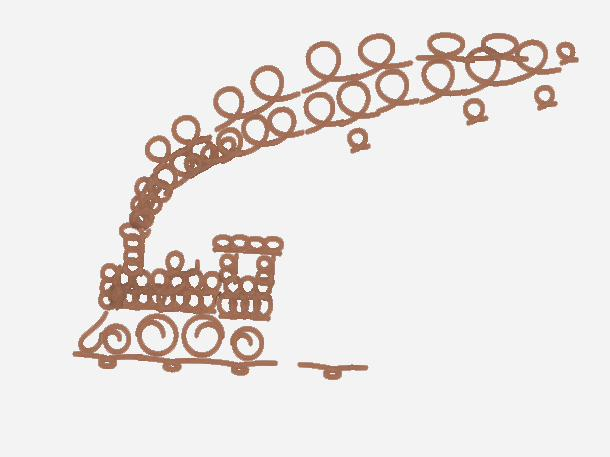

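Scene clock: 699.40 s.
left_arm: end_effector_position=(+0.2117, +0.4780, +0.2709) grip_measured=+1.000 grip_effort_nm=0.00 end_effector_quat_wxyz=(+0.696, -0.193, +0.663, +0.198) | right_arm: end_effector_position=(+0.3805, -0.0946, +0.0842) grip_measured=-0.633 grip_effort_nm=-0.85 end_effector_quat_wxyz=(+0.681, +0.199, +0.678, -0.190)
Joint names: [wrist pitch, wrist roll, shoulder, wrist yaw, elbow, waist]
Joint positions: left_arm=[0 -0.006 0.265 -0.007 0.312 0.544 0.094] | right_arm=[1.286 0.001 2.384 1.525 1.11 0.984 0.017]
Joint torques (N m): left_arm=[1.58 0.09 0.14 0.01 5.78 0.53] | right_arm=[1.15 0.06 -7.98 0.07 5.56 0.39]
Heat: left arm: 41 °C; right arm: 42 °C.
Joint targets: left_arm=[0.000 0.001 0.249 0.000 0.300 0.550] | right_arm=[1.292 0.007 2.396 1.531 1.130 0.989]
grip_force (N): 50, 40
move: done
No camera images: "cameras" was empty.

Request:
{"name": "move", "arguments": {
  "target": [
    [0,0,0,0,0,0,1,0,0,-0.0006,0.0001,0,-0.00585,-1],
    [0,0,0,0,0,0,1,0,0,-0.0006,0.00092,0,-0.00819,-1],
    [0,0,0,0,0,0,1,0,0,-0.0006,0.00266,0,-0.01089,-1],
    [0,0,0,0,0,0,1,0,0,-0.0006,-0.00052,0,-0.01089,-1],
    [0,0,0,0,0,0,1,0,0,-0.0006,-0.00127,0,-0.01431,-1],
    [0,0,0,0,0,0,1,0,0,-0.0006,-0.00322,0,-0.01728,-1],
    [0,0,0,0,0,0,1,0,0,-0.0006,-0.00545,0,-0.01844,-1],
    [0,0,0,0,0,0,1,0,0,-0.0006,-0.00545,0,-0.00882,-1],
    [0,0,0,0,0,0,1,0,0,-0.0006,-0.00719,0,-0.00612,-1],
    [0,0,0,0,0,0,1,0,0,-0.0006,-0.00401,0,-0.00612,-1],
    [0,0,0,0,0,0,1,0,0,-0.0006,-0.00325,0,-0.00271,-1],
    [0,0,0,0,0,0,1,0,0,-0.0006,-0.00131,0,0.00026,-1],
    [0,0,0,0,0,0,1,0,0,-0.0006,0.00092,0,0.00143,-1],
    [0,0,0,0,0,0,1,0,0,-0.0006,0.00092,0,-0.00819,-1],
    [0,0,0,0,0,0,1,0,0,-0.0006,0.00366,0,-0.01174,-1]
  ],
  "speed": [0.08,0.06,0.05,0.15,0.06,0.06,0.06,0.1,0.05,0.15,0.06,0.06,0.06,0.1,0.08],
  "blend": [0.001,0.001,0,0.001,0.002,0.002,0.001,0.001,0,0.001,0.002,0.002,0.001,0.001,0],
  "cameras": []
}}

Scene clock: 704.60 s.
left_arm: end_effector_position=(+0.2117, +0.4780, +0.2709) grip_measured=+1.000 grip_effort_nm=0.00 end_effector_quat_wxyz=(+0.696, -0.193, +0.663, +0.198) | right_arm: end_effector_position=(+0.3818, -0.1029, +0.0842) grip_measured=-0.633 grip_effort_nm=-0.85 end_effector_quat_wxyz=(+0.678, +0.211, +0.675, -0.201)
Joint names: [wrist pitch, wrist roll, shoulder, wrist yaw, elbow, waist]
Joint positions: left_arm=[0 -0.006 0.265 -0.007 0.312 0.544 0.094] | right_arm=[1.286 0.002 2.384 1.545 1.11 0.97 0.017]
Joint torques (N m): left_arm=[1.58 0.1 0.03 0.03 5.76 0.53] | right_arm=[1.14 0.06 -8.06 0.12 5.53 -0.66]
Heat: left arm: 41 °C; right arm: 41 °C.
Joint targets: left_arm=[0.000 0.001 0.249 0.000 0.300 0.550] | right_arm=[1.292 0.007 2.394 1.558 1.130 0.963]
joint sent to its limit (right arm) — the wrist yaw, upper limit.
grip_force (N): 50, 40
move: done
No camera images: "cameras" was empty.

Request:
{"name": "move", "arguments": {
  "target": [
    [0,0,0,0,0,0,1,0,0,-0.038,0,0,0,-1],
    [0,0,0,0,0,0,1,0,0,-0.038,-0.01547,0,-0.03646,-1],
    [0,0,0,0,0,0,1,0,0,-0.038,-0.01197,0,-0.01626,-1],
    [0,0,0,0,0,0,1,0,0,-0.0156,-0.01197,0,-0.01626,-1],
    [0,0,0,0,0,0,1,0,0,0.0006,-0.01197,0,-0.01626,-1]
  ],
  "speed": [0.3,0.5,0.06,0.3,0.06],
  "blend": [0.01,0.003,0.002,0.01,0],
  "cameras": []
}}

Scene clock: 707.53 s.
left_arm: end_effector_position=(+0.2117, +0.4780, +0.2709) grip_measured=+1.000 grip_effort_nm=0.00 end_effector_quat_wxyz=(+0.696, -0.193, +0.663, +0.198) | right_arm: end_effector_position=(+0.4025, -0.1086, +0.0844) grip_measured=-0.633 grip_effort_nm=-0.85 end_effector_quat_wxyz=(+0.683, +0.196, +0.679, -0.186)
Joint names: [wrist pitch, wrist roll, shoulder, wrist yaw, elbow, waist]
Joint positions: left_arm=[0 -0.006 0.265 -0.007 0.312 0.544 0.094] | right_arm=[1.287 0.002 2.384 1.451 1.11 0.92 0.017]
Joint torques (N m): left_arm=[1.58 0.12 0.17 0.02 5.7 0.54] | right_arm=[1.19 0.06 -7.97 0.06 5.6 0.5]
Heat: left arm: 41 °C; right arm: 41 °C.
Joint targets: left_arm=[0.000 0.001 0.249 0.000 0.300 0.550] | right_arm=[1.292 0.007 2.396 1.457 1.130 0.926]
grip_force (N): 50, 40
move: done
No camera images: "cameras" was empty.

Request:
{"name": "move", "arguments": {
  "target": [
    [0,0,0,0,0,0,1,0,0,-0.0006,0.0001,0,-0.00585,-1],
    [0,0,0,0,0,0,1,0,0,-0.0006,0.0008,0,-0.008,-1],
    [0,0,0,0,0,0,1,0,0,-0.0006,0.00226,0,-0.0102,-1],
    [0,0,0,0,0,0,1,0,0,-0.0006,-0.00092,0,-0.0102,-1],
    [0,0,0,0,0,0,1,0,0,-0.0006,-0.00167,0,-0.0133,-1],
    [0,0,0,0,0,0,1,0,0,-0.0006,-0.00355,0,-0.01614,-1],
    [0,0,0,0,0,0,1,0,0,-0.0006,-0.00566,0,-0.01726,-1],
    [0,0,0,0,0,0,1,0,0,-0.0006,-0.00566,0,-0.00764,-1],
    [0,0,0,0,0,0,1,0,0,-0.0006,-0.00712,0,-0.00544,-1],
    [0,0,0,0,0,0,1,0,0,-0.0006,-0.00394,0,-0.00544,-1],
    [0,0,0,0,0,0,1,0,0,-0.0006,-0.00318,0,-0.00233,-1],
    [0,0,0,0,0,0,1,0,0,-0.0006,-0.00131,0,0.0005,-1],
    [0,0,0,0,0,0,1,0,0,-0.0006,0.0008,0,0.00162,-1],
    [0,0,0,0,0,0,1,0,0,-0.0006,0.0008,0,-0.008,-1],
    [0,0,0,0,0,0,1,0,0,-0.0006,0.00381,0,-0.01115,-1]
  ],
  "speed": [0.08,0.06,0.05,0.15,0.06,0.06,0.06,0.1,0.05,0.15,0.06,0.06,0.06,0.1,0.08],
  "blend": [0.001,0.001,0,0.001,0.002,0.002,0.001,0.001,0,0.001,0.002,0.002,0.001,0.001,0],
  "cameras": []
}}

Scene clock: 712.70 s.
left_arm: end_effector_position=(+0.2117, +0.4780, +0.2709) grip_measured=+1.000 grip_effort_nm=0.00 end_effector_quat_wxyz=(+0.696, -0.193, +0.663, +0.198) | right_arm: end_effector_position=(+0.4027, -0.1168, +0.0843) grip_measured=-0.633 grip_effort_nm=-0.85 end_effector_quat_wxyz=(+0.679, +0.208, +0.675, -0.198)
Joint names: [wrist pitch, wrist roll, shoulder, wrist yaw, elbow, waist]
Joint positions: left_arm=[0 -0.006 0.265 -0.007 0.312 0.544 0.094] | right_arm=[1.287 0.002 2.384 1.476 1.11 0.909 0.017]
Joint torques (N m): left_arm=[1.6 0.12 0.14 0.06 5.82 0.57] | right_arm=[1.17 0.05 -8.09 0.15 5.59 -0.66]
Heat: left arm: 41 °C; right arm: 41 °C.
Joint targets: left_arm=[0.000 0.001 0.249 0.000 0.300 0.550] | right_arm=[1.292 0.007 2.394 1.489 1.130 0.901]
grip_force (N): 50, 40
move: done
No camera images: "cameras" was empty.

Request:
{"name": "move", "arguments": {
  "target": [
    [0,0,0,0,0,0,1,0,0,-0.038,0,0,0,-1],
    [0,0,0,0,0,0,1,0,0,-0.038,-0.09167,0,0.09181,-1],
    [0,0,0,0,0,0,1,0,0,-0.038,-0.08817,0,0.11201,-1],
    [0,0,0,0,0,0,1,0,0,-0.01919,-0.08817,0,0.11201,-1],
    [0,0,0,0,0,0,1,0,0,-0.00255,-0.08817,0,0.11201,-1]
  ],
  "speed": [0.3,0.8,0.06,0.3,0.06],
  "blend": [0.01,0.003,0.002,0.01,0],
  "cameras": []
}}

Scene clock: 718.73 s.
left_arm: end_effector_position=(+0.2117, +0.4780, +0.2709) grip_measured=+1.000 grip_effort_nm=0.00 end_effector_quat_wxyz=(+0.696, -0.193, +0.663, +0.198) | right_arm: end_effector_position=(+0.3359, +0.1034, +0.0877) grip_measured=-0.633 grip_effort_nm=-0.85 end_effector_quat_wxyz=(+0.697, -0.133, +0.690, +0.144)
Joint names: [wrist pitch, wrist roll, shoulder, wrist yaw, elbow, waist]
Joint positions: left_arm=[0 -0.006 0.265 -0.007 0.312 0.544 0.094] | right_arm=[1.287 0.002 2.381 0.736 1.11 1.147 0.017]
Joint torques (N m): left_arm=[1.57 0.1 0.1 0.04 5.82 0.4] | right_arm=[1.54 0.05 -8.61 0.06 6.01 0.34]
Heat: left arm: 41 °C; right arm: 41 °C.
Joint targets: left_arm=[0.000 0.001 0.249 0.000 0.300 0.550] | right_arm=[1.292 0.007 2.389 0.741 1.130 1.151]
grip_force (N): 50, 40
move: done
No camera images: "cameras" was empty.

Request:
{"name": "move", "arguments": {
  "target": [
    [0,0,0,0,0,0,1,0,0,0,0.00059,0,-0.00585,-1],
    [0,0,0,0,0,0,1,0,0,0,0.00121,0,-0.00662,-1],
    [0,0,0,0,0,0,1,0,0,0,-0.00197,0,-0.00662,-1],
    [0,0,0,0,0,0,1,0,0,0,-0.00424,0,-0.01179,-1],
    [0,0,0,0,0,0,1,0,0,0,-0.00936,0,-0.01818,-1],
    [0,0,0,0,0,0,1,0,0,0,-0.01349,0,-0.02102,-1],
    [0,0,0,0,0,0,1,0,0,0,-0.01349,0,-0.01139,-1],
    [0,0,0,0,0,0,1,0,0,0,-0.01412,0,-0.01062,-1],
    [0,0,0,0,0,0,1,0,0,0,-0.01093,0,-0.01062,-1],
    [0,0,0,0,0,0,1,0,0,0,-0.00866,0,-0.00545,-1],
    [0,0,0,0,0,0,1,0,0,0,-0.00354,0,0.00094,-1],
    [0,0,0,0,0,0,1,0,0,0,0.00059,0,0.00378,-1],
    [0,0,0,0,0,0,1,0,0,0,0.00059,0,-0.00585,-1],
    [0,0,0,0,0,0,1,0,0,0,0.00219,0,-0.00761,-1]
  ],
  "speed": [0.08,0.05,0.15,0.06,0.06,0.06,0.1,0.05,0.15,0.06,0.06,0.06,0.1,0.08],
  "blend": [0.001,0,0.001,0.002,0.002,0.001,0.001,0,0.001,0.002,0.002,0.001,0.001,0],
  "cameras": []
}}

Scene clock: 725.50 s.
left_arm: end_effector_position=(+0.2117, +0.4780, +0.2709) grip_measured=+1.000 grip_effort_nm=0.00 end_effector_quat_wxyz=(+0.696, -0.193, +0.663, +0.198) | right_arm: end_effector_position=(+0.3395, +0.0989, +0.0877) grip_measured=-0.633 grip_effort_nm=-0.85 end_effector_quat_wxyz=(+0.698, -0.126, +0.691, +0.137)
Joint names: [wrist pitch, wrist roll, shoulder, wrist yaw, elbow, waist]
Joint positions: left_arm=[0 -0.006 0.265 -0.007 0.312 0.544 0.094] | right_arm=[1.287 0.002 2.381 0.751 1.11 1.141 0.017]
Joint torques (N m): left_arm=[1.59 0.14 0.14 0.04 5.72 0.43] | right_arm=[1.53 0.05 -8.59 0.1 6.01 -0.61]
Heat: left arm: 41 °C; right arm: 42 °C.
Joint targets: left_arm=[0.000 0.001 0.249 0.000 0.300 0.550] | right_arm=[1.292 0.007 2.389 0.760 1.130 1.134]
grip_force (N): 50, 40
move: done
No camera images: "cameras" was empty.

Request:
{"name": "move", "arguments": {
  "target": [
    [0,0,0,0,0,0,1,0,0,0,0.00063,0,-0.00079,-1],
    [0,0,0,0,0,0,1,0,0,0,-0.00255,0,-0.00079,-1],
    [0,0,0,0,0,0,1,0,0,0,-0.00476,0,-0.00588,-1],
    [0,0,0,0,0,0,1,0,0,0,-0.00975,0,-0.01213,-1],
    [0,0,0,0,0,0,1,0,0,0,-0.01381,0,-0.0149,-1],
    [0,0,0,0,0,0,1,0,0,0,-0.01381,0,-0.00528,-1],
    [0,0,0,0,0,0,1,0,0,0,-0.01445,0,-0.00449,-1],
    [0,0,0,0,0,0,1,0,0,0,-0.01127,0,-0.00449,-1],
    [0,0,0,0,0,0,1,0,0,0,-0.00905,0,0.0006,-1],
    [0,0,0,0,0,0,1,0,0,0,-0.00406,0,0.00685,-1],
    [0,0,0,0,0,0,1,0,0,0,0,0,0.00962,-1],
    [0,0,0,0,0,0,1,0,0,0,-0.00318,0,0,-1],
    [0,0,0,0,0,0,1,0,0,0,-0.00757,0,-0.00768,-1],
    [0,0,0,0,0,0,1,0,0,0,-0.00439,0,-0.00768,-1]
  ],
  "speed": [0.05,0.15,0.06,0.06,0.06,0.1,0.05,0.15,0.06,0.06,0.06,0.1,0.08,0.15],
  "blend": [0,0.001,0.002,0.002,0.001,0.001,0,0.001,0.002,0.002,0.001,0.001,0.001,0],
  "cameras": []
}}

Scene clock: 733.07 s.
left_arm: end_effector_position=(+0.2117, +0.4780, +0.2709) grip_measured=+1.000 grip_effort_nm=0.00 end_effector_quat_wxyz=(+0.696, -0.193, +0.663, +0.198) | right_arm: end_effector_position=(+0.3448, +0.0988, +0.0878) grip_measured=-0.633 grip_effort_nm=-0.85 end_effector_quat_wxyz=(+0.697, -0.132, +0.690, +0.143)
Joint names: [wrist pitch, wrist roll, shoulder, wrist yaw, elbow, waist]
Joint positions: left_arm=[0 -0.006 0.265 -0.007 0.312 0.544 0.094] | right_arm=[1.287 0.002 2.381 0.715 1.11 1.123 0.017]
Joint torques (N m): left_arm=[1.59 0.11 0.12 0.05 5.64 0.47] | right_arm=[1.55 0.05 -8.61 0.08 6.04 -0.58]
Heat: left arm: 41 °C; right arm: 42 °C.
Joint targets: left_arm=[0.000 0.001 0.249 0.000 0.300 0.550] | right_arm=[1.292 0.007 2.389 0.722 1.130 1.117]
grip_force (N): 50, 40
move: done
No camera images: "cameras" was empty.

Request:
{"name": "move", "arguments": {
  "target": [
    [0,0,0,0,0,0,1,0,0,0,0.00063,0,-0.00078,-1],
    [0,0,0,0,0,0,1,0,0,0,-0.00255,0,-0.00078,-1],
    [0,0,0,0,0,0,1,0,0,0,-0.0051,0,-0.00642,-1],
    [0,0,0,0,0,0,1,0,0,0,-0.01081,0,-0.01353,-1],
    [0,0,0,0,0,0,1,0,0,0,-0.01534,0,-0.0167,-1],
    [0,0,0,0,0,0,1,0,0,0,-0.01534,0,-0.00708,-1],
    [0,0,0,0,0,0,1,0,0,0,-0.01597,0,-0.0063,-1],
    [0,0,0,0,0,0,1,0,0,0,-0.01279,0,-0.0063,-1],
    [0,0,0,0,0,0,1,0,0,0,-0.01024,0,-0.00066,-1],
    [0,0,0,0,0,0,1,0,0,0,-0.00453,0,0.00645,-1],
    [0,0,0,0,0,0,1,0,0,0,0,0,0.00962,-1],
    [0,0,0,0,0,0,1,0,0,0,-0.00318,0,0,-1],
    [0,0,0,0,0,0,1,0,0,0,-0.00638,0,-0.0093,-1],
    [0,0,0,0,0,0,1,0,0,0,-0.0032,0,-0.0093,-1]
  ],
  "speed": [0.05,0.15,0.06,0.06,0.06,0.1,0.05,0.15,0.06,0.06,0.06,0.1,0.08,0.15],
  "blend": [0,0.001,0.002,0.002,0.001,0.001,0,0.001,0.002,0.002,0.001,0.001,0.001,0],
  "cameras": []
}}

Scene clock: 740.27 s.
left_arm: end_effector_position=(+0.2117, +0.4780, +0.2709) grip_measured=+1.000 grip_effort_nm=0.00 end_effector_quat_wxyz=(+0.696, -0.193, +0.663, +0.198) | right_arm: end_effector_position=(+0.3520, +0.0961, +0.0878) grip_measured=-0.633 grip_effort_nm=-0.85 end_effector_quat_wxyz=(+0.697, -0.135, +0.689, +0.146)
Joint names: [wrist pitch, wrist roll, shoulder, wrist yaw, elbow, waist]
Joint positions: left_arm=[0 -0.006 0.265 -0.007 0.312 0.544 0.094] | right_arm=[1.287 0.002 2.381 0.686 1.11 1.102 0.017]
Joint torques (N m): left_arm=[1.58 0.11 0.17 0.02 5.59 0.38] | right_arm=[1.56 0.05 -8.61 0.09 6.04 -0.55]
Heat: left arm: 41 °C; right arm: 43 °C.
Joint targets: left_arm=[0.000 0.001 0.249 0.000 0.300 0.550] | right_arm=[1.292 0.007 2.389 0.695 1.130 1.096]
grip_force (N): 50, 40
move: done
No camera images: "cameras" was empty.

Request:
{"name": "move", "arguments": {
  "target": [
    [0,0,0,0,0,0,1,0,0,0,0.00063,0,-0.00078,-1],
    [0,0,0,0,0,0,1,0,0,0,-0.00255,0,-0.00078,-1],
    [0,0,0,0,0,0,1,0,0,0,-0.00543,0,-0.00697,-1],
    [0,0,0,0,0,0,1,0,0,0,-0.01184,0,-0.01492,-1],
    [0,0,0,0,0,0,1,0,0,0,-0.01684,0,-0.01848,-1],
    [0,0,0,0,0,0,1,0,0,0,-0.01684,0,-0.00886,-1],
    [0,0,0,0,0,0,1,0,0,0,-0.01747,0,-0.00808,-1],
    [0,0,0,0,0,0,1,0,0,0,-0.01429,0,-0.00808,-1],
    [0,0,0,0,0,0,1,0,0,0,-0.01141,0,-0.00189,-1],
    [0,0,0,0,0,0,1,0,0,0,-0.005,0,0.00606,-1],
    [0,0,0,0,0,0,1,0,0,0,0,0,0.00962,-1],
    [0,0,0,0,0,0,1,0,0,0,0.00717,0,0.02024,-1],
    [0,0,0,0,0,0,1,0,0,0,0.00717,0,0.01062,-1]
  ],
  "speed": [0.05,0.15,0.06,0.06,0.06,0.1,0.05,0.15,0.06,0.06,0.06,0.08,0.1],
  "blend": [0,0.001,0.002,0.002,0.001,0.001,0,0.001,0.002,0.002,0.001,0.001,0],
  "cameras": []
}}

Scene clock: 748.20 s.
left_arm: end_effector_position=(+0.2117, +0.4780, +0.2709) grip_measured=+1.000 grip_effort_nm=0.00 end_effector_quat_wxyz=(+0.696, -0.193, +0.663, +0.198) | right_arm: end_effector_position=(+0.3458, +0.0941, +0.0877) grip_measured=-0.633 grip_effort_nm=-0.85 end_effector_quat_wxyz=(+0.699, -0.122, +0.692, +0.133)
Joint names: [wrist pitch, wrist roll, shoulder, wrist yaw, elbow, waist]
Joint positions: left_arm=[0 -0.006 0.265 -0.007 0.312 0.544 0.094] | right_arm=[1.287 0.002 2.381 0.748 1.11 1.126 0.017]
Joint torques (N m): left_arm=[1.6 0.13 0.09 0.06 5.78 0.47] | right_arm=[1.54 0.05 -8.59 0.09 6 -0.54]
Heat: left arm: 41 °C; right arm: 43 °C.
Joint targets: left_arm=[0.000 0.001 0.249 0.000 0.300 0.550] | right_arm=[1.292 0.007 2.389 0.756 1.130 1.120]
grip_force (N): 50, 40
move: done
No camera images: "cameras" was empty.

Request:
{"name": "move", "arguments": {
  "target": [
    [0,0,0,0,0,0,1,0,0,0,0.0006,0,-0.00075,-1],
    [0,0,0,0,0,0,1,0,0,0,-0.00258,0,-0.00075,-1],
    [0,0,0,0,0,0,1,0,0,0,-0.00467,0,-0.00553,-1],
    [0,0,0,0,0,0,1,0,0,0,-0.00937,0,-0.01141,-1],
    [0,0,0,0,0,0,1,0,0,0,-0.01319,0,-0.01402,-1],
    [0,0,0,0,0,0,1,0,0,0,-0.01319,0,-0.0044,-1],
    [0,0,0,0,0,0,1,0,0,0,-0.01378,0,-0.00365,-1],
    [0,0,0,0,0,0,1,0,0,0,-0.0106,0,-0.00365,-1],
    [0,0,0,0,0,0,1,0,0,0,-0.00852,0,0.00113,-1],
    [0,0,0,0,0,0,1,0,0,0,-0.00382,0,0.00701,-1],
    [0,0,0,0,0,0,1,0,0,0,0,0,0.00962,-1],
    [0,0,0,0,0,0,1,0,0,0,0,0,0,-1],
    [0,0,0,0,0,0,1,0,0,0,0.00166,0,-0.00334,-1]
  ],
  "speed": [0.05,0.15,0.06,0.06,0.06,0.1,0.05,0.15,0.06,0.06,0.06,0.1,0.08],
  "blend": [0,0.001,0.002,0.002,0.001,0.001,0,0.001,0.002,0.002,0.001,0.001,0],
  "cameras": []
}}

Scene clock: 760.33 s.
left_arm: end_effector_position=(+0.2117, +0.4780, +0.2709) grip_measured=+1.000 grip_effort_nm=0.00 end_effector_quat_wxyz=(+0.696, -0.193, +0.663, +0.198) | right_arm: end_effector_position=(+0.3498, +0.0893, +0.0877) grip_measured=-0.633 grip_effort_nm=-0.85 end_effector_quat_wxyz=(+0.700, -0.115, +0.693, +0.125)
Joint names: [wrist pitch, wrist roll, shoulder, wrist yaw, elbow, waist]
Joint positions: left_arm=[0 -0.006 0.265 -0.007 0.312 0.544 0.094] | right_arm=[1.287 0.002 2.381 0.761 1.11 1.119 0.017]
Joint torques (N m): left_arm=[1.55 0.1 0.14 0.05 5.74 0.5] | right_arm=[1.53 0.05 -8.58 0.06 6 -0.57]
Heat: left arm: 41 °C; right arm: 43 °C.
Joint targets: left_arm=[0.000 0.001 0.249 0.000 0.300 0.550] | right_arm=[1.292 0.007 2.389 0.770 1.130 1.112]
grip_force (N): 50, 40
move: done
No camera images: "cameras" was empty.

Request:
{"name": "move", "arguments": {
  "target": [
    [0,0,0,0,0,0,1,0,0,0,0.00069,0,-0.00086,-1],
    [0,0,0,0,0,0,1,0,0,0,-0.00249,0,-0.00086,-1],
    [0,0,0,0,0,0,1,0,0,0,-0.00479,0,-0.0062,-1],
    [0,0,0,0,0,0,1,0,0,0,-0.00999,0,-0.01272,-1],
    [0,0,0,0,0,0,1,0,0,0,-0.01424,0,-0.0156,-1],
    [0,0,0,0,0,0,1,0,0,0,-0.01424,0,-0.00598,-1],
    [0,0,0,0,0,0,1,0,0,0,-0.01493,0,-0.00512,-1],
    [0,0,0,0,0,0,1,0,0,0,-0.01175,0,-0.00512,-1],
    [0,0,0,0,0,0,1,0,0,0,-0.00945,0,0.00022,-1],
    [0,0,0,0,0,0,1,0,0,0,-0.00425,0,0.00674,-1],
    [0,0,0,0,0,0,1,0,0,0,0,0,0.00962,-1],
    [0,0,0,0,0,0,1,0,0,0,-0.00318,0,0,-1],
    [0,0,0,0,0,0,1,0,0,0,-0.00598,0,-0.00753,-1],
    [0,0,0,0,0,0,1,0,0,0,-0.0028,0,-0.00753,-1]
  ],
  "speed": [0.05,0.15,0.06,0.06,0.06,0.1,0.05,0.15,0.06,0.06,0.06,0.1,0.08,0.15],
  "blend": [0,0.001,0.002,0.002,0.001,0.001,0,0.001,0.002,0.002,0.001,0.001,0.001,0],
  "cameras": []
}}

Scene clock: 767.17 s.
left_arm: end_effector_position=(+0.2117, +0.4780, +0.2709) grip_measured=+1.000 grip_effort_nm=0.00 end_effector_quat_wxyz=(+0.696, -0.193, +0.663, +0.198) | right_arm: end_effector_position=(+0.3555, +0.0873, +0.0877) grip_measured=-0.633 grip_effort_nm=-0.85 end_effector_quat_wxyz=(+0.700, -0.117, +0.693, +0.128)
Joint names: [wrist pitch, wrist roll, shoulder, wrist yaw, elbow, waist]
Joint positions: left_arm=[0 -0.006 0.265 -0.007 0.312 0.544 0.094] | right_arm=[1.287 0.002 2.381 0.738 1.11 1.102 0.017]
Joint torques (N m): left_arm=[1.55 0.11 0.12 0.04 5.75 0.39] | right_arm=[1.54 0.05 -8.59 0.1 6.01 -0.57]
Heat: left arm: 41 °C; right arm: 43 °C.
Joint targets: left_arm=[0.000 0.001 0.249 0.000 0.300 0.550] | right_arm=[1.292 0.007 2.389 0.746 1.130 1.096]
grip_force (N): 50, 40
move: done
No camera images: "cameras" was empty.

Request:
{"name": "move", "arguments": {
  "target": [
    [0,0,0,0,0,0,1,0,0,0,0.00075,0,-0.00094,-1],
    [0,0,0,0,0,0,1,0,0,0,-0.00243,0,-0.00094,-1],
    [0,0,0,0,0,0,1,0,0,0,-0.0053,0,-0.00739,-1],
    [0,0,0,0,0,0,1,0,0,0,-0.01175,0,-0.01544,-1],
    [0,0,0,0,0,0,1,0,0,0,-0.01693,0,-0.01902,-1],
    [0,0,0,0,0,0,1,0,0,0,-0.01693,0,-0.0094,-1],
    [0,0,0,0,0,0,1,0,0,0,-0.01769,0,-0.00846,-1],
    [0,0,0,0,0,0,1,0,0,0,-0.01451,0,-0.00846,-1],
    [0,0,0,0,0,0,1,0,0,0,-0.01163,0,-0.00201,-1],
    [0,0,0,0,0,0,1,0,0,0,-0.00518,0,0.00604,-1],
    [0,0,0,0,0,0,1,0,0,0,0,0,0.00962,-1],
    [0,0,0,0,0,0,1,0,0,0,0,0,0,-1],
    [0,0,0,0,0,0,1,0,0,0,0.00392,0,-0.00324,-1]
  ],
  "speed": [0.05,0.15,0.06,0.06,0.06,0.1,0.05,0.15,0.06,0.06,0.06,0.1,0.08],
  "blend": [0,0.001,0.002,0.002,0.001,0.001,0,0.001,0.002,0.002,0.001,0.001,0],
  "cameras": []
}}

Scene clock: 774.83 s.
left_arm: end_effector_position=(+0.2117, +0.4780, +0.2709) grip_measured=+1.000 grip_effort_nm=0.00 end_effector_quat_wxyz=(+0.696, -0.193, +0.663, +0.198) | right_arm: end_effector_position=(+0.3603, +0.0792, +0.0876) grip_measured=-0.633 grip_effort_nm=-0.85 end_effector_quat_wxyz=(+0.702, -0.103, +0.695, +0.114)
Joint names: [wrist pitch, wrist roll, shoulder, wrist yaw, elbow, waist]
Joint positions: left_arm=[0 -0.006 0.265 -0.007 0.312 0.544 0.094] | right_arm=[1.287 0.002 2.381 0.77 1.11 1.095 0.017]
Joint torques (N m): left_arm=[1.61 0.1 0.06 0.03 5.68 0.57] | right_arm=[1.52 0.05 -8.58 0.11 6 -0.57]
Heat: left arm: 41 °C; right arm: 43 °C.
Joint targets: left_arm=[0.000 0.001 0.249 0.000 0.300 0.550] | right_arm=[1.292 0.007 2.389 0.780 1.130 1.088]
grip_force (N): 50, 40
move: done
No camera images: "cameras" was empty.

Request:
{"name": "move", "arguments": {
  "target": [
    [0,0,0,0,0,0,1,0,0,0,0.00084,0,-0.00105,-1],
    [0,0,0,0,0,0,1,0,0,0,-0.00234,0,-0.00105,-1],
    [0,0,0,0,0,0,1,0,0,0,-0.00517,0,-0.00757,-1],
    [0,0,0,0,0,0,1,0,0,0,-0.01154,0,-0.01556,-1],
    [0,0,0,0,0,0,1,0,0,0,-0.01675,0,-0.0191,-1],
    [0,0,0,0,0,0,1,0,0,0,-0.01675,0,-0.00948,-1],
    [0,0,0,0,0,0,1,0,0,0,-0.01758,0,-0.00843,-1],
    [0,0,0,0,0,0,1,0,0,0,-0.0144,0,-0.00843,-1],
    [0,0,0,0,0,0,1,0,0,0,-0.01158,0,-0.00191,-1],
    [0,0,0,0,0,0,1,0,0,0,-0.00521,0,0.00608,-1],
    [0,0,0,0,0,0,1,0,0,0,0,0,0.00962,-1],
    [0,0,0,0,0,0,1,0,0,0,0,0,0,-1],
    [0,0,0,0,0,0,1,0,0,0,0.00382,0,-0.001,-1]
  ],
  "speed": [0.05,0.15,0.06,0.06,0.06,0.1,0.05,0.15,0.06,0.06,0.06,0.1,0.08],
  "blend": [0,0.001,0.002,0.002,0.001,0.001,0,0.001,0.002,0.002,0.001,0.001,0],
  "cameras": []
}}

Scene clock: 782.57 s.
left_arm: end_effector_position=(+0.2117, +0.4780, +0.2709) grip_measured=+1.000 grip_effort_nm=0.00 end_effector_quat_wxyz=(+0.696, -0.193, +0.663, +0.198) | right_arm: end_effector_position=(+0.3622, +0.0734, +0.0876) grip_measured=-0.633 grip_effort_nm=-0.85 end_effector_quat_wxyz=(+0.704, -0.092, +0.697, +0.102)
Joint names: [wrist pitch, wrist roll, shoulder, wrist yaw, elbow, waist]
Joint positions: left_arm=[0 -0.006 0.265 -0.007 0.312 0.544 0.094] | right_arm=[1.287 0.002 2.381 0.803 1.11 1.095 0.017]
Joint torques (N m): left_arm=[1.56 0.13 0.05 0.03 5.68 0.5] | right_arm=[1.51 0.05 -8.57 0.09 5.98 -0.75]
Heat: left arm: 41 °C; right arm: 43 °C.
Joint targets: left_arm=[0.000 0.001 0.249 0.000 0.300 0.550] | right_arm=[1.292 0.007 2.389 0.812 1.130 1.086]
grip_force (N): 50, 40
move: done
No camera images: "cameras" was empty.

Request:
{"name": "move", "arguments": {
  "target": [
    [0,0,0,0,0,0,1,0,0,0,0.00069,0,-0.00087,-1],
    [0,0,0,0,0,0,1,0,0,0,-0.00249,0,-0.00087,-1],
    [0,0,0,0,0,0,1,0,0,0,-0.00448,0,-0.00567,-1],
    [0,0,0,0,0,0,1,0,0,0,-0.00902,0,-0.0114,-1],
    [0,0,0,0,0,0,1,0,0,0,-0.01282,0,-0.01392,-1],
    [0,0,0,0,0,0,1,0,0,0,-0.01282,0,-0.0043,-1],
    [0,0,0,0,0,0,1,0,0,0,-0.01351,0,-0.00343,-1],
    [0,0,0,0,0,0,1,0,0,0,-0.01033,0,-0.00343,-1],
    [0,0,0,0,0,0,1,0,0,0,-0.00834,0,0.00137,-1],
    [0,0,0,0,0,0,1,0,0,0,-0.0038,0,0.0071,-1],
    [0,0,0,0,0,0,1,0,0,0,0,0,0.00962,-1],
    [0,0,0,0,0,0,1,0,0,0,0,0,0,-1],
    [0,0,0,0,0,0,1,0,0,0.0003,0.00456,0,-0.00112,-1]
  ],
  "speed": [0.05,0.15,0.06,0.06,0.06,0.1,0.05,0.15,0.06,0.06,0.06,0.1,0.08],
  "blend": [0,0.001,0.002,0.002,0.001,0.001,0,0.001,0.002,0.002,0.001,0.001,0],
  "cameras": []
}}

Scene clock: 789.00 s.
left_arm: end_effector_position=(+0.2117, +0.4780, +0.2709) grip_measured=+1.000 grip_effort_nm=0.00 end_effector_quat_wxyz=(+0.696, -0.193, +0.663, +0.198) | right_arm: end_effector_position=(+0.3650, +0.0657, +0.0875) grip_measured=-0.633 grip_effort_nm=-0.85 end_effector_quat_wxyz=(+0.706, -0.077, +0.699, +0.088)
Joint names: [wrist pitch, wrist roll, shoulder, wrist yaw, elbow, waist]
Joint positions: left_arm=[0 -0.006 0.265 -0.007 0.312 0.544 0.094] | right_arm=[1.287 0.002 2.381 0.842 1.11 1.092 0.017]
Joint torques (N m): left_arm=[1.57 0.12 0.21 0.02 5.64 0.57] | right_arm=[1.5 0.05 -8.51 0.1 5.97 -0.73]
Heat: left arm: 41 °C; right arm: 43 °C.
Joint targets: left_arm=[0.000 0.001 0.249 0.000 0.300 0.550] | right_arm=[1.292 0.007 2.389 0.851 1.130 1.083]
grip_force (N): 50, 40
move: done
No camera images: "cameras" was empty.

Request:
{"name": "move", "arguments": {
  "target": [
    [0,0,0,0,0,0,1,0,0,0,0.00082,0,-0.00104,-1],
    [0,0,0,0,0,0,1,0,0,0,-0.00236,0,-0.00104,-1],
    [0,0,0,0,0,0,1,0,0,0,-0.00445,0,-0.00623,-1],
    [0,0,0,0,0,0,1,0,0,0,-0.00923,0,-0.01231,-1],
    [0,0,0,0,0,0,1,0,0,0,-0.01332,0,-0.01496,-1],
    [0,0,0,0,0,0,1,0,0,0,-0.01332,0,-0.00534,-1],
    [0,0,0,0,0,0,1,0,0,0,-0.01414,0,-0.0043,-1],
    [0,0,0,0,0,0,1,0,0,0,-0.01096,0,-0.0043,-1],
    [0,0,0,0,0,0,1,0,0,0,-0.00887,0,0.00089,-1],
    [0,0,0,0,0,0,1,0,0,0,-0.00409,0,0.00697,-1],
    [0,0,0,0,0,0,1,0,0,0,0,0,0.00962,-1],
    [0,0,0,0,0,0,1,0,0,0,0,0,0,-1],
    [0,0,0,0,0,0,1,0,0,0,0.00572,0,-0.00229,-1]
  ],
  "speed": [0.05,0.15,0.06,0.06,0.06,0.1,0.05,0.15,0.06,0.06,0.06,0.1,0.08],
  "blend": [0,0.001,0.002,0.002,0.001,0.001,0,0.001,0.002,0.002,0.001,0.001,0],
  "cameras": []
}}

Scene clock: 795.90 s.
left_arm: end_effector_position=(+0.2117, +0.4780, +0.2709) grip_measured=+1.000 grip_effort_nm=0.00 end_effector_quat_wxyz=(+0.696, -0.193, +0.663, +0.198) | right_arm: end_effector_position=(+0.3695, +0.0546, +0.0874) grip_measured=-0.633 grip_effort_nm=-0.85 end_effector_quat_wxyz=(+0.707, -0.057, +0.701, +0.068)
Joint names: [wrist pitch, wrist roll, shoulder, wrist yaw, elbow, waist]
Joint positions: left_arm=[0 -0.006 0.265 -0.007 0.312 0.544 0.094] | right_arm=[1.287 0.002 2.381 0.891 1.11 1.085 0.017]
Joint torques (N m): left_arm=[1.56 0.12 0.12 0.03 5.76 0.53] | right_arm=[1.47 0.05 -8.49 0.07 5.96 -0.57]
Heat: left arm: 41 °C; right arm: 43 °C.
Joint targets: left_arm=[0.000 0.001 0.249 0.000 0.300 0.550] | right_arm=[1.292 0.007 2.389 0.899 1.130 1.078]
grip_force (N): 50, 40
move: done
No camera images: "cameras" was empty.

Request:
{"name": "move", "arguments": {
  "target": [
    [0,0,0,0,0,0,1,0,0,0,0.0011,0,-0.0014,-1],
    [0,0,0,0,0,0,1,0,0,0,-0.00208,0,-0.0014,-1],
    [0,0,0,0,0,0,1,0,0,0,-0.00454,0,-0.00773,-1],
    [0,0,0,0,0,0,1,0,0,0,-0.01022,0,-0.01499,-1],
    [0,0,0,0,0,0,1,0,0,0,-0.01517,0,-0.01814,-1],
    [0,0,0,0,0,0,1,0,0,0,-0.01517,0,-0.00852,-1],
    [0,0,0,0,0,0,1,0,0,0,-0.01626,0,-0.00712,-1],
    [0,0,0,0,0,0,1,0,0,0,-0.01308,0,-0.00712,-1],
    [0,0,0,0,0,0,1,0,0,0,-0.01062,0,-0.00078,-1],
    [0,0,0,0,0,0,1,0,0,0,-0.00495,0,0.00647,-1],
    [0,0,0,0,0,0,1,0,0,0,0,0,0.00962,-1],
    [0,0,0,0,0,0,1,0,0,0,0,0,0,-1],
    [0,0,0,0,0,0,1,0,0,0.0003,0.0069,0,-0.00295,-1]
  ],
  "speed": [0.05,0.15,0.06,0.06,0.06,0.1,0.05,0.15,0.06,0.06,0.06,0.1,0.08],
  "blend": [0,0.001,0.002,0.002,0.001,0.001,0,0.001,0.002,0.002,0.001,0.001,0],
  "cameras": []
}}

Scene clock: 803.80 s.
left_arm: end_effector_position=(+0.2117, +0.4780, +0.2709) grip_measured=+1.000 grip_effort_nm=0.00 end_effector_quat_wxyz=(+0.696, -0.193, +0.663, +0.198) | right_arm: end_effector_position=(+0.3736, +0.0416, +0.0872) grip_measured=-0.633 grip_effort_nm=-0.85 end_effector_quat_wxyz=(+0.709, -0.034, +0.703, +0.045)
Joint names: [wrist pitch, wrist roll, shoulder, wrist yaw, elbow, waist]
Joint positions: left_arm=[0 -0.006 0.265 -0.007 0.312 0.544 0.094] | right_arm=[1.287 0.002 2.381 0.95 1.11 1.078 0.017]
Joint torques (N m): left_arm=[1.59 0.11 0.02 0.06 5.82 0.54] | right_arm=[1.45 0.05 -8.43 0.08 5.91 -0.57]
Heat: left arm: 41 °C; right arm: 43 °C.
Joint targets: left_arm=[0.000 0.001 0.249 0.000 0.300 0.550] | right_arm=[1.292 0.007 2.390 0.958 1.130 1.072]
grip_force (N): 50, 40
move: done
No camera images: "cameras" was empty.

Request:
{"name": "move", "arguments": {
  "target": [
    [0,0,0,0,0,0,1,0,0,0,0.00124,0,-0.0016,-1],
    [0,0,0,0,0,0,1,0,0,0,-0.00194,0,-0.0016,-1],
    [0,0,0,0,0,0,1,0,0,0,-0.00427,0,-0.00788,-1],
    [0,0,0,0,0,0,1,0,0,0,-0.00967,0,-0.01488,-1],
    [0,0,0,0,0,0,1,0,0,0,-0.01453,0,-0.01788,-1],
    [0,0,0,0,0,0,1,0,0,0,-0.01453,0,-0.00826,-1],
    [0,0,0,0,0,0,1,0,0,0,-0.01576,0,-0.00666,-1],
    [0,0,0,0,0,0,1,0,0,0,-0.01258,0,-0.00666,-1],
    [0,0,0,0,0,0,1,0,0,0,-0.01026,0,-0.00038,-1],
    [0,0,0,0,0,0,1,0,0,0,-0.00486,0,0.00662,-1],
    [0,0,0,0,0,0,1,0,0,0,0,0,0.00962,-1],
    [0,0,0,0,0,0,1,0,0,0,0,0,0,-1],
    [0,0,0,0,0,0,1,0,0,0.0003,0.00724,0,-0.0026,-1]
  ],
  "speed": [0.05,0.15,0.06,0.06,0.06,0.1,0.05,0.15,0.06,0.06,0.06,0.1,0.08],
  "blend": [0,0.001,0.002,0.002,0.001,0.001,0,0.001,0.002,0.002,0.001,0.001,0],
  "cameras": []
}}

Scene clock: 811.57 s.
left_arm: end_effector_position=(+0.2117, +0.4780, +0.2709) grip_measured=+1.000 grip_effort_nm=0.00 end_effector_quat_wxyz=(+0.696, -0.193, +0.663, +0.198) | right_arm: end_effector_position=(+0.3767, +0.0281, +0.0871) grip_measured=-0.633 grip_effort_nm=-0.85 end_effector_quat_wxyz=(+0.710, -0.010, +0.704, +0.022)
Joint names: [wrist pitch, wrist roll, shoulder, wrist yaw, elbow, waist]
Joint positions: left_arm=[0 -0.006 0.265 -0.007 0.312 0.544 0.094] | right_arm=[1.287 0.002 2.381 1.012 1.11 1.072 0.017]
Joint torques (N m): left_arm=[1.58 0.11 0.03 0.02 5.72 0.4] | right_arm=[1.41 0.06 -8.35 0.08 5.87 -0.54]
Heat: left arm: 41 °C; right arm: 43 °C.
Joint targets: left_arm=[0.000 0.001 0.249 0.000 0.300 0.550] | right_arm=[1.292 0.007 2.391 1.019 1.130 1.066]
grip_force (N): 50, 40
move: done
No camera images: "cameras" was empty.

Request:
{"name": "move", "arguments": {
  "target": [
    [0,0,0,0,0,0,1,0,0,0,0.00139,0,-0.00182,-1],
    [0,0,0,0,0,0,1,0,0,0,-0.00179,0,-0.00182,-1],
    [0,0,0,0,0,0,1,0,0,0,-0.00398,0,-0.00806,-1],
    [0,0,0,0,0,0,1,0,0,0,-0.00913,0,-0.01481,-1],
    [0,0,0,0,0,0,1,0,0,0,-0.01389,0,-0.01768,-1],
    [0,0,0,0,0,0,1,0,0,0,-0.01389,0,-0.00806,-1],
    [0,0,0,0,0,0,1,0,0,0,-0.01527,0,-0.00624,-1],
    [0,0,0,0,0,0,1,0,0,0,-0.01209,0,-0.00624,-1],
    [0,0,0,0,0,0,1,0,0,0,-0.00991,0,0,-1],
    [0,0,0,0,0,0,1,0,0,0,-0.00476,0,0.00675,-1],
    [0,0,0,0,0,0,1,0,0,0,0,0,0.00962,-1],
    [0,0,0,0,0,0,1,0,0,0,0,0,0,-1],
    [0,0,0,0,0,0,1,0,0,0.0003,0.00941,0,-0.00489,-1]
  ],
  "speed": [0.05,0.15,0.06,0.06,0.06,0.1,0.05,0.15,0.06,0.06,0.06,0.1,0.08],
  "blend": [0,0.001,0.002,0.002,0.001,0.001,0,0.001,0.002,0.002,0.001,0.001,0],
  "cameras": []
}}

Scene clock: 819.63 s.
left_arm: end_effector_position=(+0.2117, +0.4780, +0.2709) grip_measured=+1.000 grip_effort_nm=0.00 end_effector_quat_wxyz=(+0.696, -0.193, +0.663, +0.198) | right_arm: end_effector_position=(+0.3807, +0.0094, +0.0869) grip_measured=-0.633 grip_effort_nm=-0.85 end_effector_quat_wxyz=(+0.710, +0.022, +0.704, -0.011)
Joint names: [wrist pitch, wrist roll, shoulder, wrist yaw, elbow, waist]
Joint positions: left_arm=[0 -0.006 0.265 -0.007 0.312 0.544 0.094] | right_arm=[1.287 0.002 2.381 1.092 1.11 1.061 0.017]
Joint torques (N m): left_arm=[1.57 0.09 0.08 0.02 5.61 0.59] | right_arm=[1.38 0.05 -8.25 0.08 5.85 -0.54]
Heat: left arm: 41 °C; right arm: 43 °C.
Joint targets: left_arm=[0.000 0.001 0.249 0.000 0.300 0.550] | right_arm=[1.292 0.007 2.391 1.099 1.130 1.055]
grip_force (N): 50, 40
move: done
No camera images: "cameras" was empty.

Request:
{"name": "move", "arguments": {
  "target": [
    [0,0,0,0,0,0,1,0,0,0,0.00165,0,-0.0022,-1],
    [0,0,0,0,0,0,1,0,0,0,-0.00153,0,-0.0022,-1],
    [0,0,0,0,0,0,1,0,0,0,-0.00362,0,-0.00857,-1],
    [0,0,0,0,0,0,1,0,0,0,-0.0086,0,-0.01521,-1],
    [0,0,0,0,0,0,1,0,0,0,-0.01338,0,-0.018,-1],
    [0,0,0,0,0,0,1,0,0,0,-0.01338,0,-0.00838,-1],
    [0,0,0,0,0,0,1,0,0,0,-0.01503,0,-0.00618,-1],
    [0,0,0,0,0,0,1,0,0,0,-0.01185,0,-0.00618,-1],
    [0,0,0,0,0,0,1,0,0,0,-0.00976,0,0.00019,-1],
    [0,0,0,0,0,0,1,0,0,0,-0.00478,0,0.00683,-1],
    [0,0,0,0,0,0,1,0,0,0,0,0,0.00962,-1],
    [0,0,0,0,0,0,1,0,0,0,0,0,0,-1],
    [0,0,0,0,0,0,1,0,0,0.0002,0.00734,0,-0.00574,-1]
  ],
  "speed": [0.05,0.15,0.06,0.06,0.06,0.1,0.05,0.15,0.06,0.06,0.06,0.1,0.08],
  "blend": [0,0.001,0.002,0.002,0.001,0.001,0,0.001,0.002,0.002,0.001,0.001,0],
  "cameras": []
}}

Scene clock: 827.73 s.
left_arm: end_effector_position=(+0.2117, +0.4780, +0.2709) grip_measured=+1.000 grip_effort_nm=0.00 end_effector_quat_wxyz=(+0.696, -0.193, +0.663, +0.198) | right_arm: end_effector_position=(+0.3839, -0.0062, +0.0862) grip_measured=-0.633 grip_effort_nm=-0.85 end_effector_quat_wxyz=(+0.708, +0.048, +0.703, -0.037)
Joint names: [wrist pitch, wrist roll, shoulder, wrist yaw, elbow, waist]
Joint positions: left_arm=[0 -0.006 0.265 -0.007 0.312 0.544 0.094] | right_arm=[1.287 0.002 2.382 1.152 1.11 1.049 0.017]
Joint torques (N m): left_arm=[1.59 0.1 0.05 0.07 5.93 0.36] | right_arm=[1.35 0.05 -8.28 0.08 5.79 -0.58]
Heat: left arm: 41 °C; right arm: 43 °C.
Joint targets: left_arm=[0.000 0.001 0.249 0.000 0.300 0.550] | right_arm=[1.292 0.007 2.392 1.161 1.130 1.042]
grip_force (N): 50, 40
move: done
No camera images: "cameras" was empty.

Request:
{"name": "move", "arguments": {
  "target": [
    [0,0,0,0,0,0,1,0,0,0,0.00194,0,-0.00263,-1],
    [0,0,0,0,0,0,1,0,0,0,-0.00124,0,-0.00263,-1],
    [0,0,0,0,0,0,1,0,0,0,-0.00337,0,-0.00944,-1],
    [0,0,0,0,0,0,1,0,0,0,-0.00847,0,-0.01636,-1],
    [0,0,0,0,0,0,1,0,0,0,-0.0135,0,-0.01924,-1],
    [0,0,0,0,0,0,1,0,0,0,-0.0135,0,-0.00962,-1],
    [0,0,0,0,0,0,1,0,0,0,-0.01544,0,-0.00699,-1],
    [0,0,0,0,0,0,1,0,0,0,-0.01226,0,-0.00699,-1],
    [0,0,0,0,0,0,1,0,0,0,-0.01013,0,-0.00018,-1],
    [0,0,0,0,0,0,1,0,0,0,-0.00503,0,0.00674,-1],
    [0,0,0,0,0,0,1,0,0,0,0,0,0.00962,-1],
    [0,0,0,0,0,0,1,0,0,0,0,0,0,-1],
    [0,0,0,0,0,0,1,0,0,0.0002,0.0073,0,-0.00914,-1]
  ],
  "speed": [0.05,0.15,0.06,0.06,0.06,0.1,0.05,0.15,0.06,0.06,0.06,0.1,0.08],
  "blend": [0,0.001,0.002,0.002,0.001,0.001,0,0.001,0.002,0.002,0.001,0.001,0],
  "cameras": []
}}

Scene clock: 835.63 s.
left_arm: end_effector_position=(+0.2117, +0.4780, +0.2709) grip_measured=+1.000 grip_effort_nm=0.00 end_effector_quat_wxyz=(+0.696, -0.193, +0.663, +0.198) | right_arm: end_effector_position=(+0.3889, -0.0256, +0.0860) grip_measured=-0.633 grip_effort_nm=-0.85 end_effector_quat_wxyz=(+0.706, +0.077, +0.701, -0.066)
Joint names: [wrist pitch, wrist roll, shoulder, wrist yaw, elbow, waist]
Joint positions: left_arm=[0 -0.006 0.265 -0.007 0.312 0.544 0.094] | right_arm=[1.287 0.002 2.382 1.215 1.11 1.028 0.017]
Joint torques (N m): left_arm=[1.58 0.09 0.08 0.03 5.7 0.31] | right_arm=[1.31 0.05 -8.2 0.08 5.76 -0.54]
Heat: left arm: 41 °C; right arm: 42 °C.
Joint targets: left_arm=[0.000 0.001 0.249 0.000 0.300 0.550] | right_arm=[1.292 0.007 2.392 1.223 1.130 1.022]
grip_force (N): 50, 40
move: done
No camera images: "cameras" was empty.

Request:
{"name": "move", "arguments": {
  "target": [
    [0,0,0,0,0,0,1,0,0,0,0.00203,0,-0.00279,-1],
    [0,0,0,0,0,0,1,0,0,0,-0.00115,0,-0.00279,-1],
    [0,0,0,0,0,0,1,0,0,0,-0.00303,0,-0.00915,-1],
    [0,0,0,0,0,0,1,0,0,0,-0.00758,0,-0.01542,-1],
    [0,0,0,0,0,0,1,0,0,0,-0.01219,0,-0.018,-1],
    [0,0,0,0,0,0,1,0,0,0,-0.01219,0,-0.00838,-1],
    [0,0,0,0,0,0,1,0,0,0,-0.01421,0,-0.00559,-1],
    [0,0,0,0,0,0,1,0,0,0,-0.01103,0,-0.00559,-1],
    [0,0,0,0,0,0,1,0,0,0,-0.00916,0,0.00077,-1],
    [0,0,0,0,0,0,1,0,0,0,-0.00461,0,0.00704,-1],
    [0,0,0,0,0,0,1,0,0,0,0,0,0.00962,-1],
    [0,0,0,0,0,0,1,0,0,0,0,0,0,-1],
    [0,0,0,0,0,0,1,0,0,0.0003,0.00915,0,-0.00979,-1]
  ],
  "speed": [0.05,0.15,0.06,0.06,0.06,0.1,0.05,0.15,0.06,0.06,0.06,0.1,0.08],
  "blend": [0,0.001,0.002,0.002,0.001,0.001,0,0.001,0.002,0.002,0.001,0.001,0],
  "cameras": []
}}

Scene clock: 843.23 s.
left_arm: end_effector_position=(+0.2117, +0.4780, +0.2709) grip_measured=+1.000 grip_effort_nm=0.00 end_effector_quat_wxyz=(+0.696, -0.193, +0.663, +0.198) | right_arm: end_effector_position=(+0.3919, -0.0479, +0.0858) grip_measured=-0.633 grip_effort_nm=-0.85 end_effector_quat_wxyz=(+0.701, +0.112, +0.697, -0.101)
Joint names: [wrist pitch, wrist roll, shoulder, wrist yaw, elbow, waist]
Joint positions: left_arm=[0 -0.006 0.265 -0.007 0.312 0.544 0.094] | right_arm=[1.287 0.002 2.382 1.293 1.11 1.006 0.017]
Joint torques (N m): left_arm=[1.57 0.1 0.12 0.03 5.79 0.36] | right_arm=[1.27 0.05 -8.13 0.08 5.71 -0.53]
Heat: left arm: 41 °C; right arm: 41 °C.
Joint targets: left_arm=[0.000 0.001 0.249 0.000 0.300 0.550] | right_arm=[1.292 0.007 2.393 1.301 1.130 1.000]
grip_force (N): 50, 40
move: done
No camera images: "cameras" was empty.

Request:
{"name": "show_instructions", "arguments": {

}}

Reference images for this scene: drawing.

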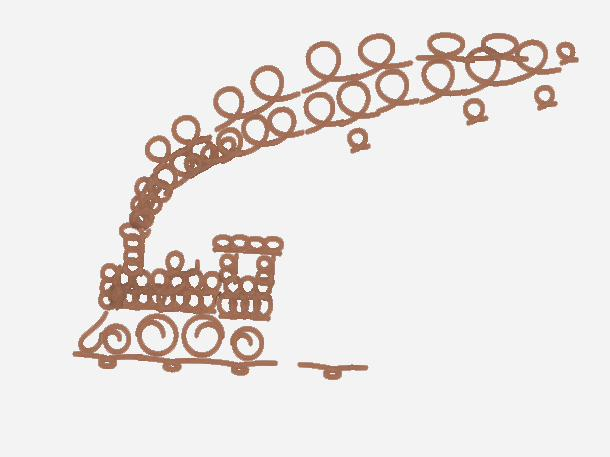

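Request:
{"name": "move", "arguments": {
  "target": [
    [0,0,0,0,0,0,1,0,0,0,0.00227,0,-0.0032,-1],
    [0,0,0,0,0,0,1,0,0,0,-0.00091,0,-0.0032,-1],
    [0,0,0,0,0,0,1,0,0,0,-0.00265,0,-0.00951,-1],
    [0,0,0,0,0,0,1,0,0,0,-0.00693,0,-0.01554,-1],
    [0,0,0,0,0,0,1,0,0,0,-0.01141,0,-0.018,-1],
    [0,0,0,0,0,0,1,0,0,0,-0.01141,0,-0.00838,-1],
    [0,0,0,0,0,0,1,0,0,0,-0.01369,0,-0.00518,-1],
    [0,0,0,0,0,0,1,0,0,0,-0.01051,0,-0.00518,-1],
    [0,0,0,0,0,0,1,0,0,0,-0.00876,0,0.00113,-1],
    [0,0,0,0,0,0,1,0,0,0,-0.00448,0,0.00716,-1],
    [0,0,0,0,0,0,1,0,0,0,0,0,0.00962,-1],
    [0,0,0,0,0,0,1,0,0,0,0,0,0,-1],
    [0,0,0,0,0,0,1,0,0,0.0002,0.00663,0,-0.00205,-1],
    [0,0,0,0,0,0,1,0,0,0.0003,0.01179,0,-0.00766,-1]
  ],
  "speed": [0.05,0.15,0.06,0.06,0.06,0.1,0.05,0.15,0.06,0.06,0.06,0.1,0.08,0.08],
  "blend": [0,0.001,0.002,0.002,0.001,0.001,0,0.001,0.002,0.002,0.001,0.001,0.002,0],
  "cameras": []
}}

Request:
{"name": "move", "arguments": {
  "target": [
    [0,0,0,0,0,0,1,0,0,0,-0.00318,0,0,-1],
    [0,0,0,0,0,0,1,0,0,0,-0.00532,0,-0.0082,-1],
    [0,0,0,0,0,0,1,0,0,0,-0.00693,0,-0.01433,-1],
    [0,0,0,0,0,0,1,0,0,0,-0.01091,0,-0.02004,-1],
    [0,0,0,0,0,0,1,0,0,0,-0.01518,0,-0.02235,-1],
    [0,0,0,0,0,0,1,0,0,0,-0.01518,0,-0.01273,-1],
    [0,0,0,0,0,0,1,0,0,0,-0.0176,0,-0.00926,-1],
    [0,0,0,0,0,0,1,0,0,0,-0.01442,0,-0.00926,-1],
    [0,0,0,0,0,0,1,0,0,0,-0.01281,0,-0.00312,-1],
    [0,0,0,0,0,0,1,0,0,0,-0.00883,0,0.00259,-1],
    [0,0,0,0,0,0,1,0,0,0,0.00006,0,0.00633,-1],
    [0,0,0,0,0,0,1,0,0,0,0.00006,0,-0.00329,-1],
    [0,0,0,0,0,0,1,0,0,0.0002,0.00425,0,-0.00834,-1],
    [0,0,0,0,0,0,1,0,0,0.0003,0.00701,0,-0.01748,-1]
  ],
  "speed": [0.15,0.06,0.06,0.06,0.06,0.1,0.05,0.15,0.06,0.06,0.08,0.1,0.08,0.08],
  "blend": [0.001,0.002,0.002,0.002,0.001,0.001,0,0.001,0.002,0.002,0.001,0.001,0.002,0],
  "cameras": []
}}

Request:
{"name": "move", "arguments": {
  "target": [
    [0,0,0,0,0,0,1,0,0,0,-0.00318,0,0,-1],
    [0,0,0,0,0,0,1,0,0,0,-0.00464,0,-0.00616,-1],
    [0,0,0,0,0,0,1,0,0,0,-0.00602,0,-0.01173,-1],
    [0,0,0,0,0,0,1,0,0,0,-0.00947,0,-0.01679,-1],
    [0,0,0,0,0,0,1,0,0,0,-0.01327,0,-0.01881,-1],
    [0,0,0,0,0,0,1,0,0,0,-0.01327,0,-0.00919,-1],
    [0,0,0,0,0,0,1,0,0,0,-0.01569,0,-0.00564,-1],
    [0,0,0,0,0,0,1,0,0,0,-0.01251,0,-0.00564,-1],
    [0,0,0,0,0,0,1,0,0,0,-0.01113,0,-0.00007,-1],
    [0,0,0,0,0,0,1,0,0,0,-0.00768,0,0.00499,-1],
    [0,0,0,0,0,0,1,0,0,0,0.00023,0,0.00666,-1],
    [0,0,0,0,0,0,1,0,0,0,0.00023,0,-0.00296,-1],
    [0,0,0,0,0,0,1,0,0,0.0002,0.00311,0,-0.0087,-1]
  ],
  "speed": [0.15,0.06,0.06,0.06,0.06,0.1,0.05,0.15,0.06,0.06,0.08,0.1,0.08],
  "blend": [0.001,0.002,0.002,0.002,0.001,0.001,0,0.001,0.002,0.002,0.001,0.001,0],
  "cameras": []
}}

Scene clock: 854.67 s.
left_arm: end_effector_position=(+0.2117, +0.4780, +0.2709) grip_measured=+1.000 grip_effort_nm=0.00 end_effector_quat_wxyz=(+0.696, -0.193, +0.663, +0.198) | right_arm: end_effector_position=(+0.3903, -0.0711, +0.0852) grip_measured=-0.633 grip_effort_nm=-0.85 end_effector_quat_wxyz=(+0.694, +0.152, +0.690, -0.141)
Joint names: [wrist pitch, wrist roll, shoulder, wrist yaw, elbow, waist]
Joint positions: left_arm=[0 -0.006 0.265 -0.007 0.312 0.544 0.094] | right_arm=[1.287 0.002 2.383 1.391 1.11 0.99 0.017]
Joint torques (N m): left_arm=[1.56 0.11 0.16 0.05 5.79 0.47] | right_arm=[1.22 0.05 -8.1 0.1 5.64 -0.55]
Heat: left arm: 41 °C; right arm: 41 °C.
Joint targets: left_arm=[0.000 0.001 0.249 0.000 0.300 0.550] | right_arm=[1.292 0.007 2.393 1.401 1.130 0.983]
grip_force (N): 50, 40
move: done
No camera images: "cameras" was empty.

Scene clock: 860.87 s.
left_arm: end_effector_position=(+0.2117, +0.4780, +0.2709) grip_measured=+1.000 grip_effort_nm=0.00 end_effector_quat_wxyz=(+0.696, -0.193, +0.663, +0.198) | right_arm: end_effector_position=(+0.3958, -0.0970, +0.0851) grip_measured=-0.633 grip_effort_nm=-0.85 end_effector_quat_wxyz=(+0.685, +0.187, +0.681, -0.176)
Joint names: [wrist pitch, wrist roll, shoulder, wrist yaw, elbow, waist]
Joint positions: left_arm=[0 -0.006 0.265 -0.007 0.312 0.544 0.094] | right_arm=[1.287 0.002 2.383 1.452 1.11 0.949 0.017]
Joint torques (N m): left_arm=[1.58 0.13 0.05 0.02 5.64 0.44] | right_arm=[1.18 0.06 -8.02 0.09 5.6 -0.4]
Heat: left arm: 41 °C; right arm: 40 °C.
Joint targets: left_arm=[0.000 0.001 0.249 0.000 0.300 0.550] | right_arm=[1.292 0.007 2.394 1.460 1.130 0.944]
grip_force (N): 50, 40
move: done
No camera images: "cameras" was empty.

Scene clock: 866.20 s.
left_arm: end_effector_position=(+0.2117, +0.4780, +0.2709) grip_measured=+1.000 grip_effort_nm=0.00 end_effector_quat_wxyz=(+0.696, -0.193, +0.663, +0.198) | right_arm: end_effector_position=(+0.3975, -0.1082, +0.0850) grip_measured=-0.633 grip_effort_nm=-0.85 end_effector_quat_wxyz=(+0.681, +0.202, +0.677, -0.191)
Joint names: [wrist pitch, wrist roll, shoulder, wrist yaw, elbow, waist]
Joint positions: left_arm=[0 -0.006 0.265 -0.007 0.312 0.544 0.094] | right_arm=[1.287 0.002 2.383 1.478 1.11 0.931 0.017]
Joint torques (N m): left_arm=[1.58 0.11 0.16 0.03 5.68 0.4] | right_arm=[1.16 0.05 -7.97 0.09 5.6 -0.54]
Heat: left arm: 41 °C; right arm: 40 °C.
Joint targets: left_arm=[0.000 0.001 0.249 0.000 0.300 0.550] | right_arm=[1.292 0.007 2.395 1.487 1.130 0.925]
grip_force (N): 50, 40
move: done
No camera images: "cameras" was empty.

Request:
{"name": "move", "arguments": {
  "target": [
    [0,0,0,0,0,0,1,0,0,-0.038,0,0,0,-1],
    [0,0,0,0,0,0,1,0,0,-0.038,0,0,-0.3,-1]
  ],
  "speed": [0.3,0.8],
  "blend": [0.01,0],
  "cameras": ["cam_above"]
}}

Request:
{"name": "zoom_image", "arguments": {
  "camera": "cam_above",
  "region": [180, 185, 490, 425]
}}

Request:
{"name": "zoom_image", "arguments": {
  "camera": "cam_above",
  "region": [230, 200, 350, 320]
}}

Request:
{"name": "zoom_image", "arguments": {
  "camera": "cam_above",
  "region": [330, 195, 470, 285]
}}

Scene clock: 868.57 s.
left_arm: end_effector_position=(+0.2117, +0.4780, +0.2709) grip_measured=+1.000 grip_effort_nm=0.00 end_effector_quat_wxyz=(+0.696, -0.193, +0.663, +0.198) | right_arm: end_effector_position=(+0.4530, -0.4107, +0.1010) grip_measured=-0.633 grip_effort_nm=-0.85 end_effector_quat_wxyz=(+0.587, +0.427, +0.561, -0.397)
Joint names: [wrist pitch, wrist roll, shoulder, wrist yaw, elbow, waist]
Joint positions: left_arm=[0 -0.006 0.265 -0.007 0.312 0.544 0.094] | right_arm=[1.287 0.002 2.343 1.484 1.11 0.255 0.017]
Joint torques (N m): left_arm=[1.58 0.1 0.16 0.05 5.76 0.58] | right_arm=[1.16 0.06 -11.3 0.01 5.75 0.17]
Heat: left arm: 41 °C; right arm: 40 °C.
Joint targets: left_arm=[0.000 0.001 0.249 0.000 0.300 0.550] | right_arm=[1.292 0.007 2.310 1.487 1.130 0.258]
grip_force (N): 50, 40
move: done
Images, in order (width x height): cam_above 672x504.

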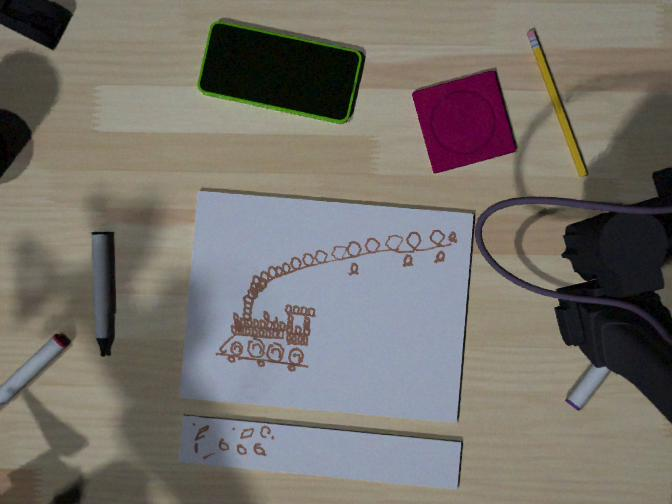

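Scaled by 1.626 from the camera's 672x504 image, which has a finer 960x720 frame.

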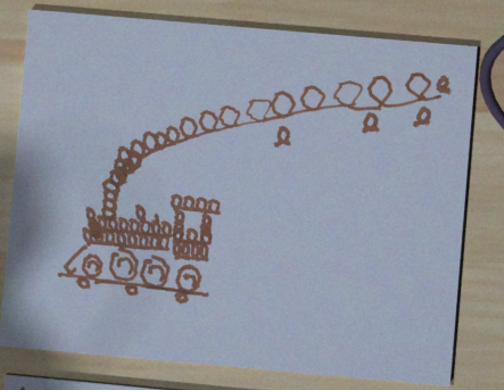

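Scaled by 4.200 from the camera's 672x504 image, which has a finer 960x720 frame.

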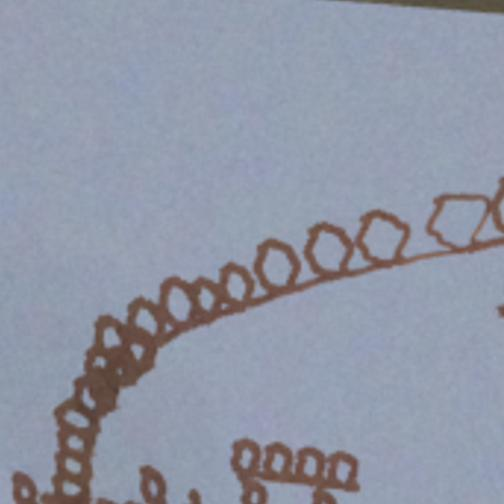

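Scaled by 3.600 from the camera's 672x504 image, which has a finer 960x720 frame.

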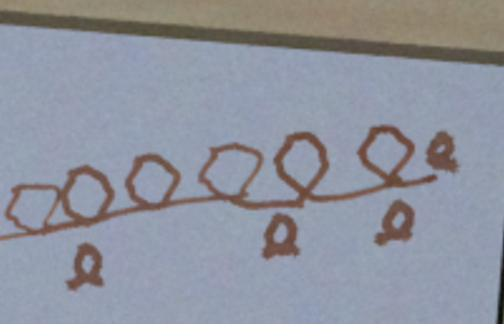

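Request:
{"name": "zoom_image", "arguments": {
  "camera": "cam_above",
  "region": [240, 250, 300, 310]
}}

Scaled by 8.400 from the camera's 672x504 image, which has a finer 960x720 frame.

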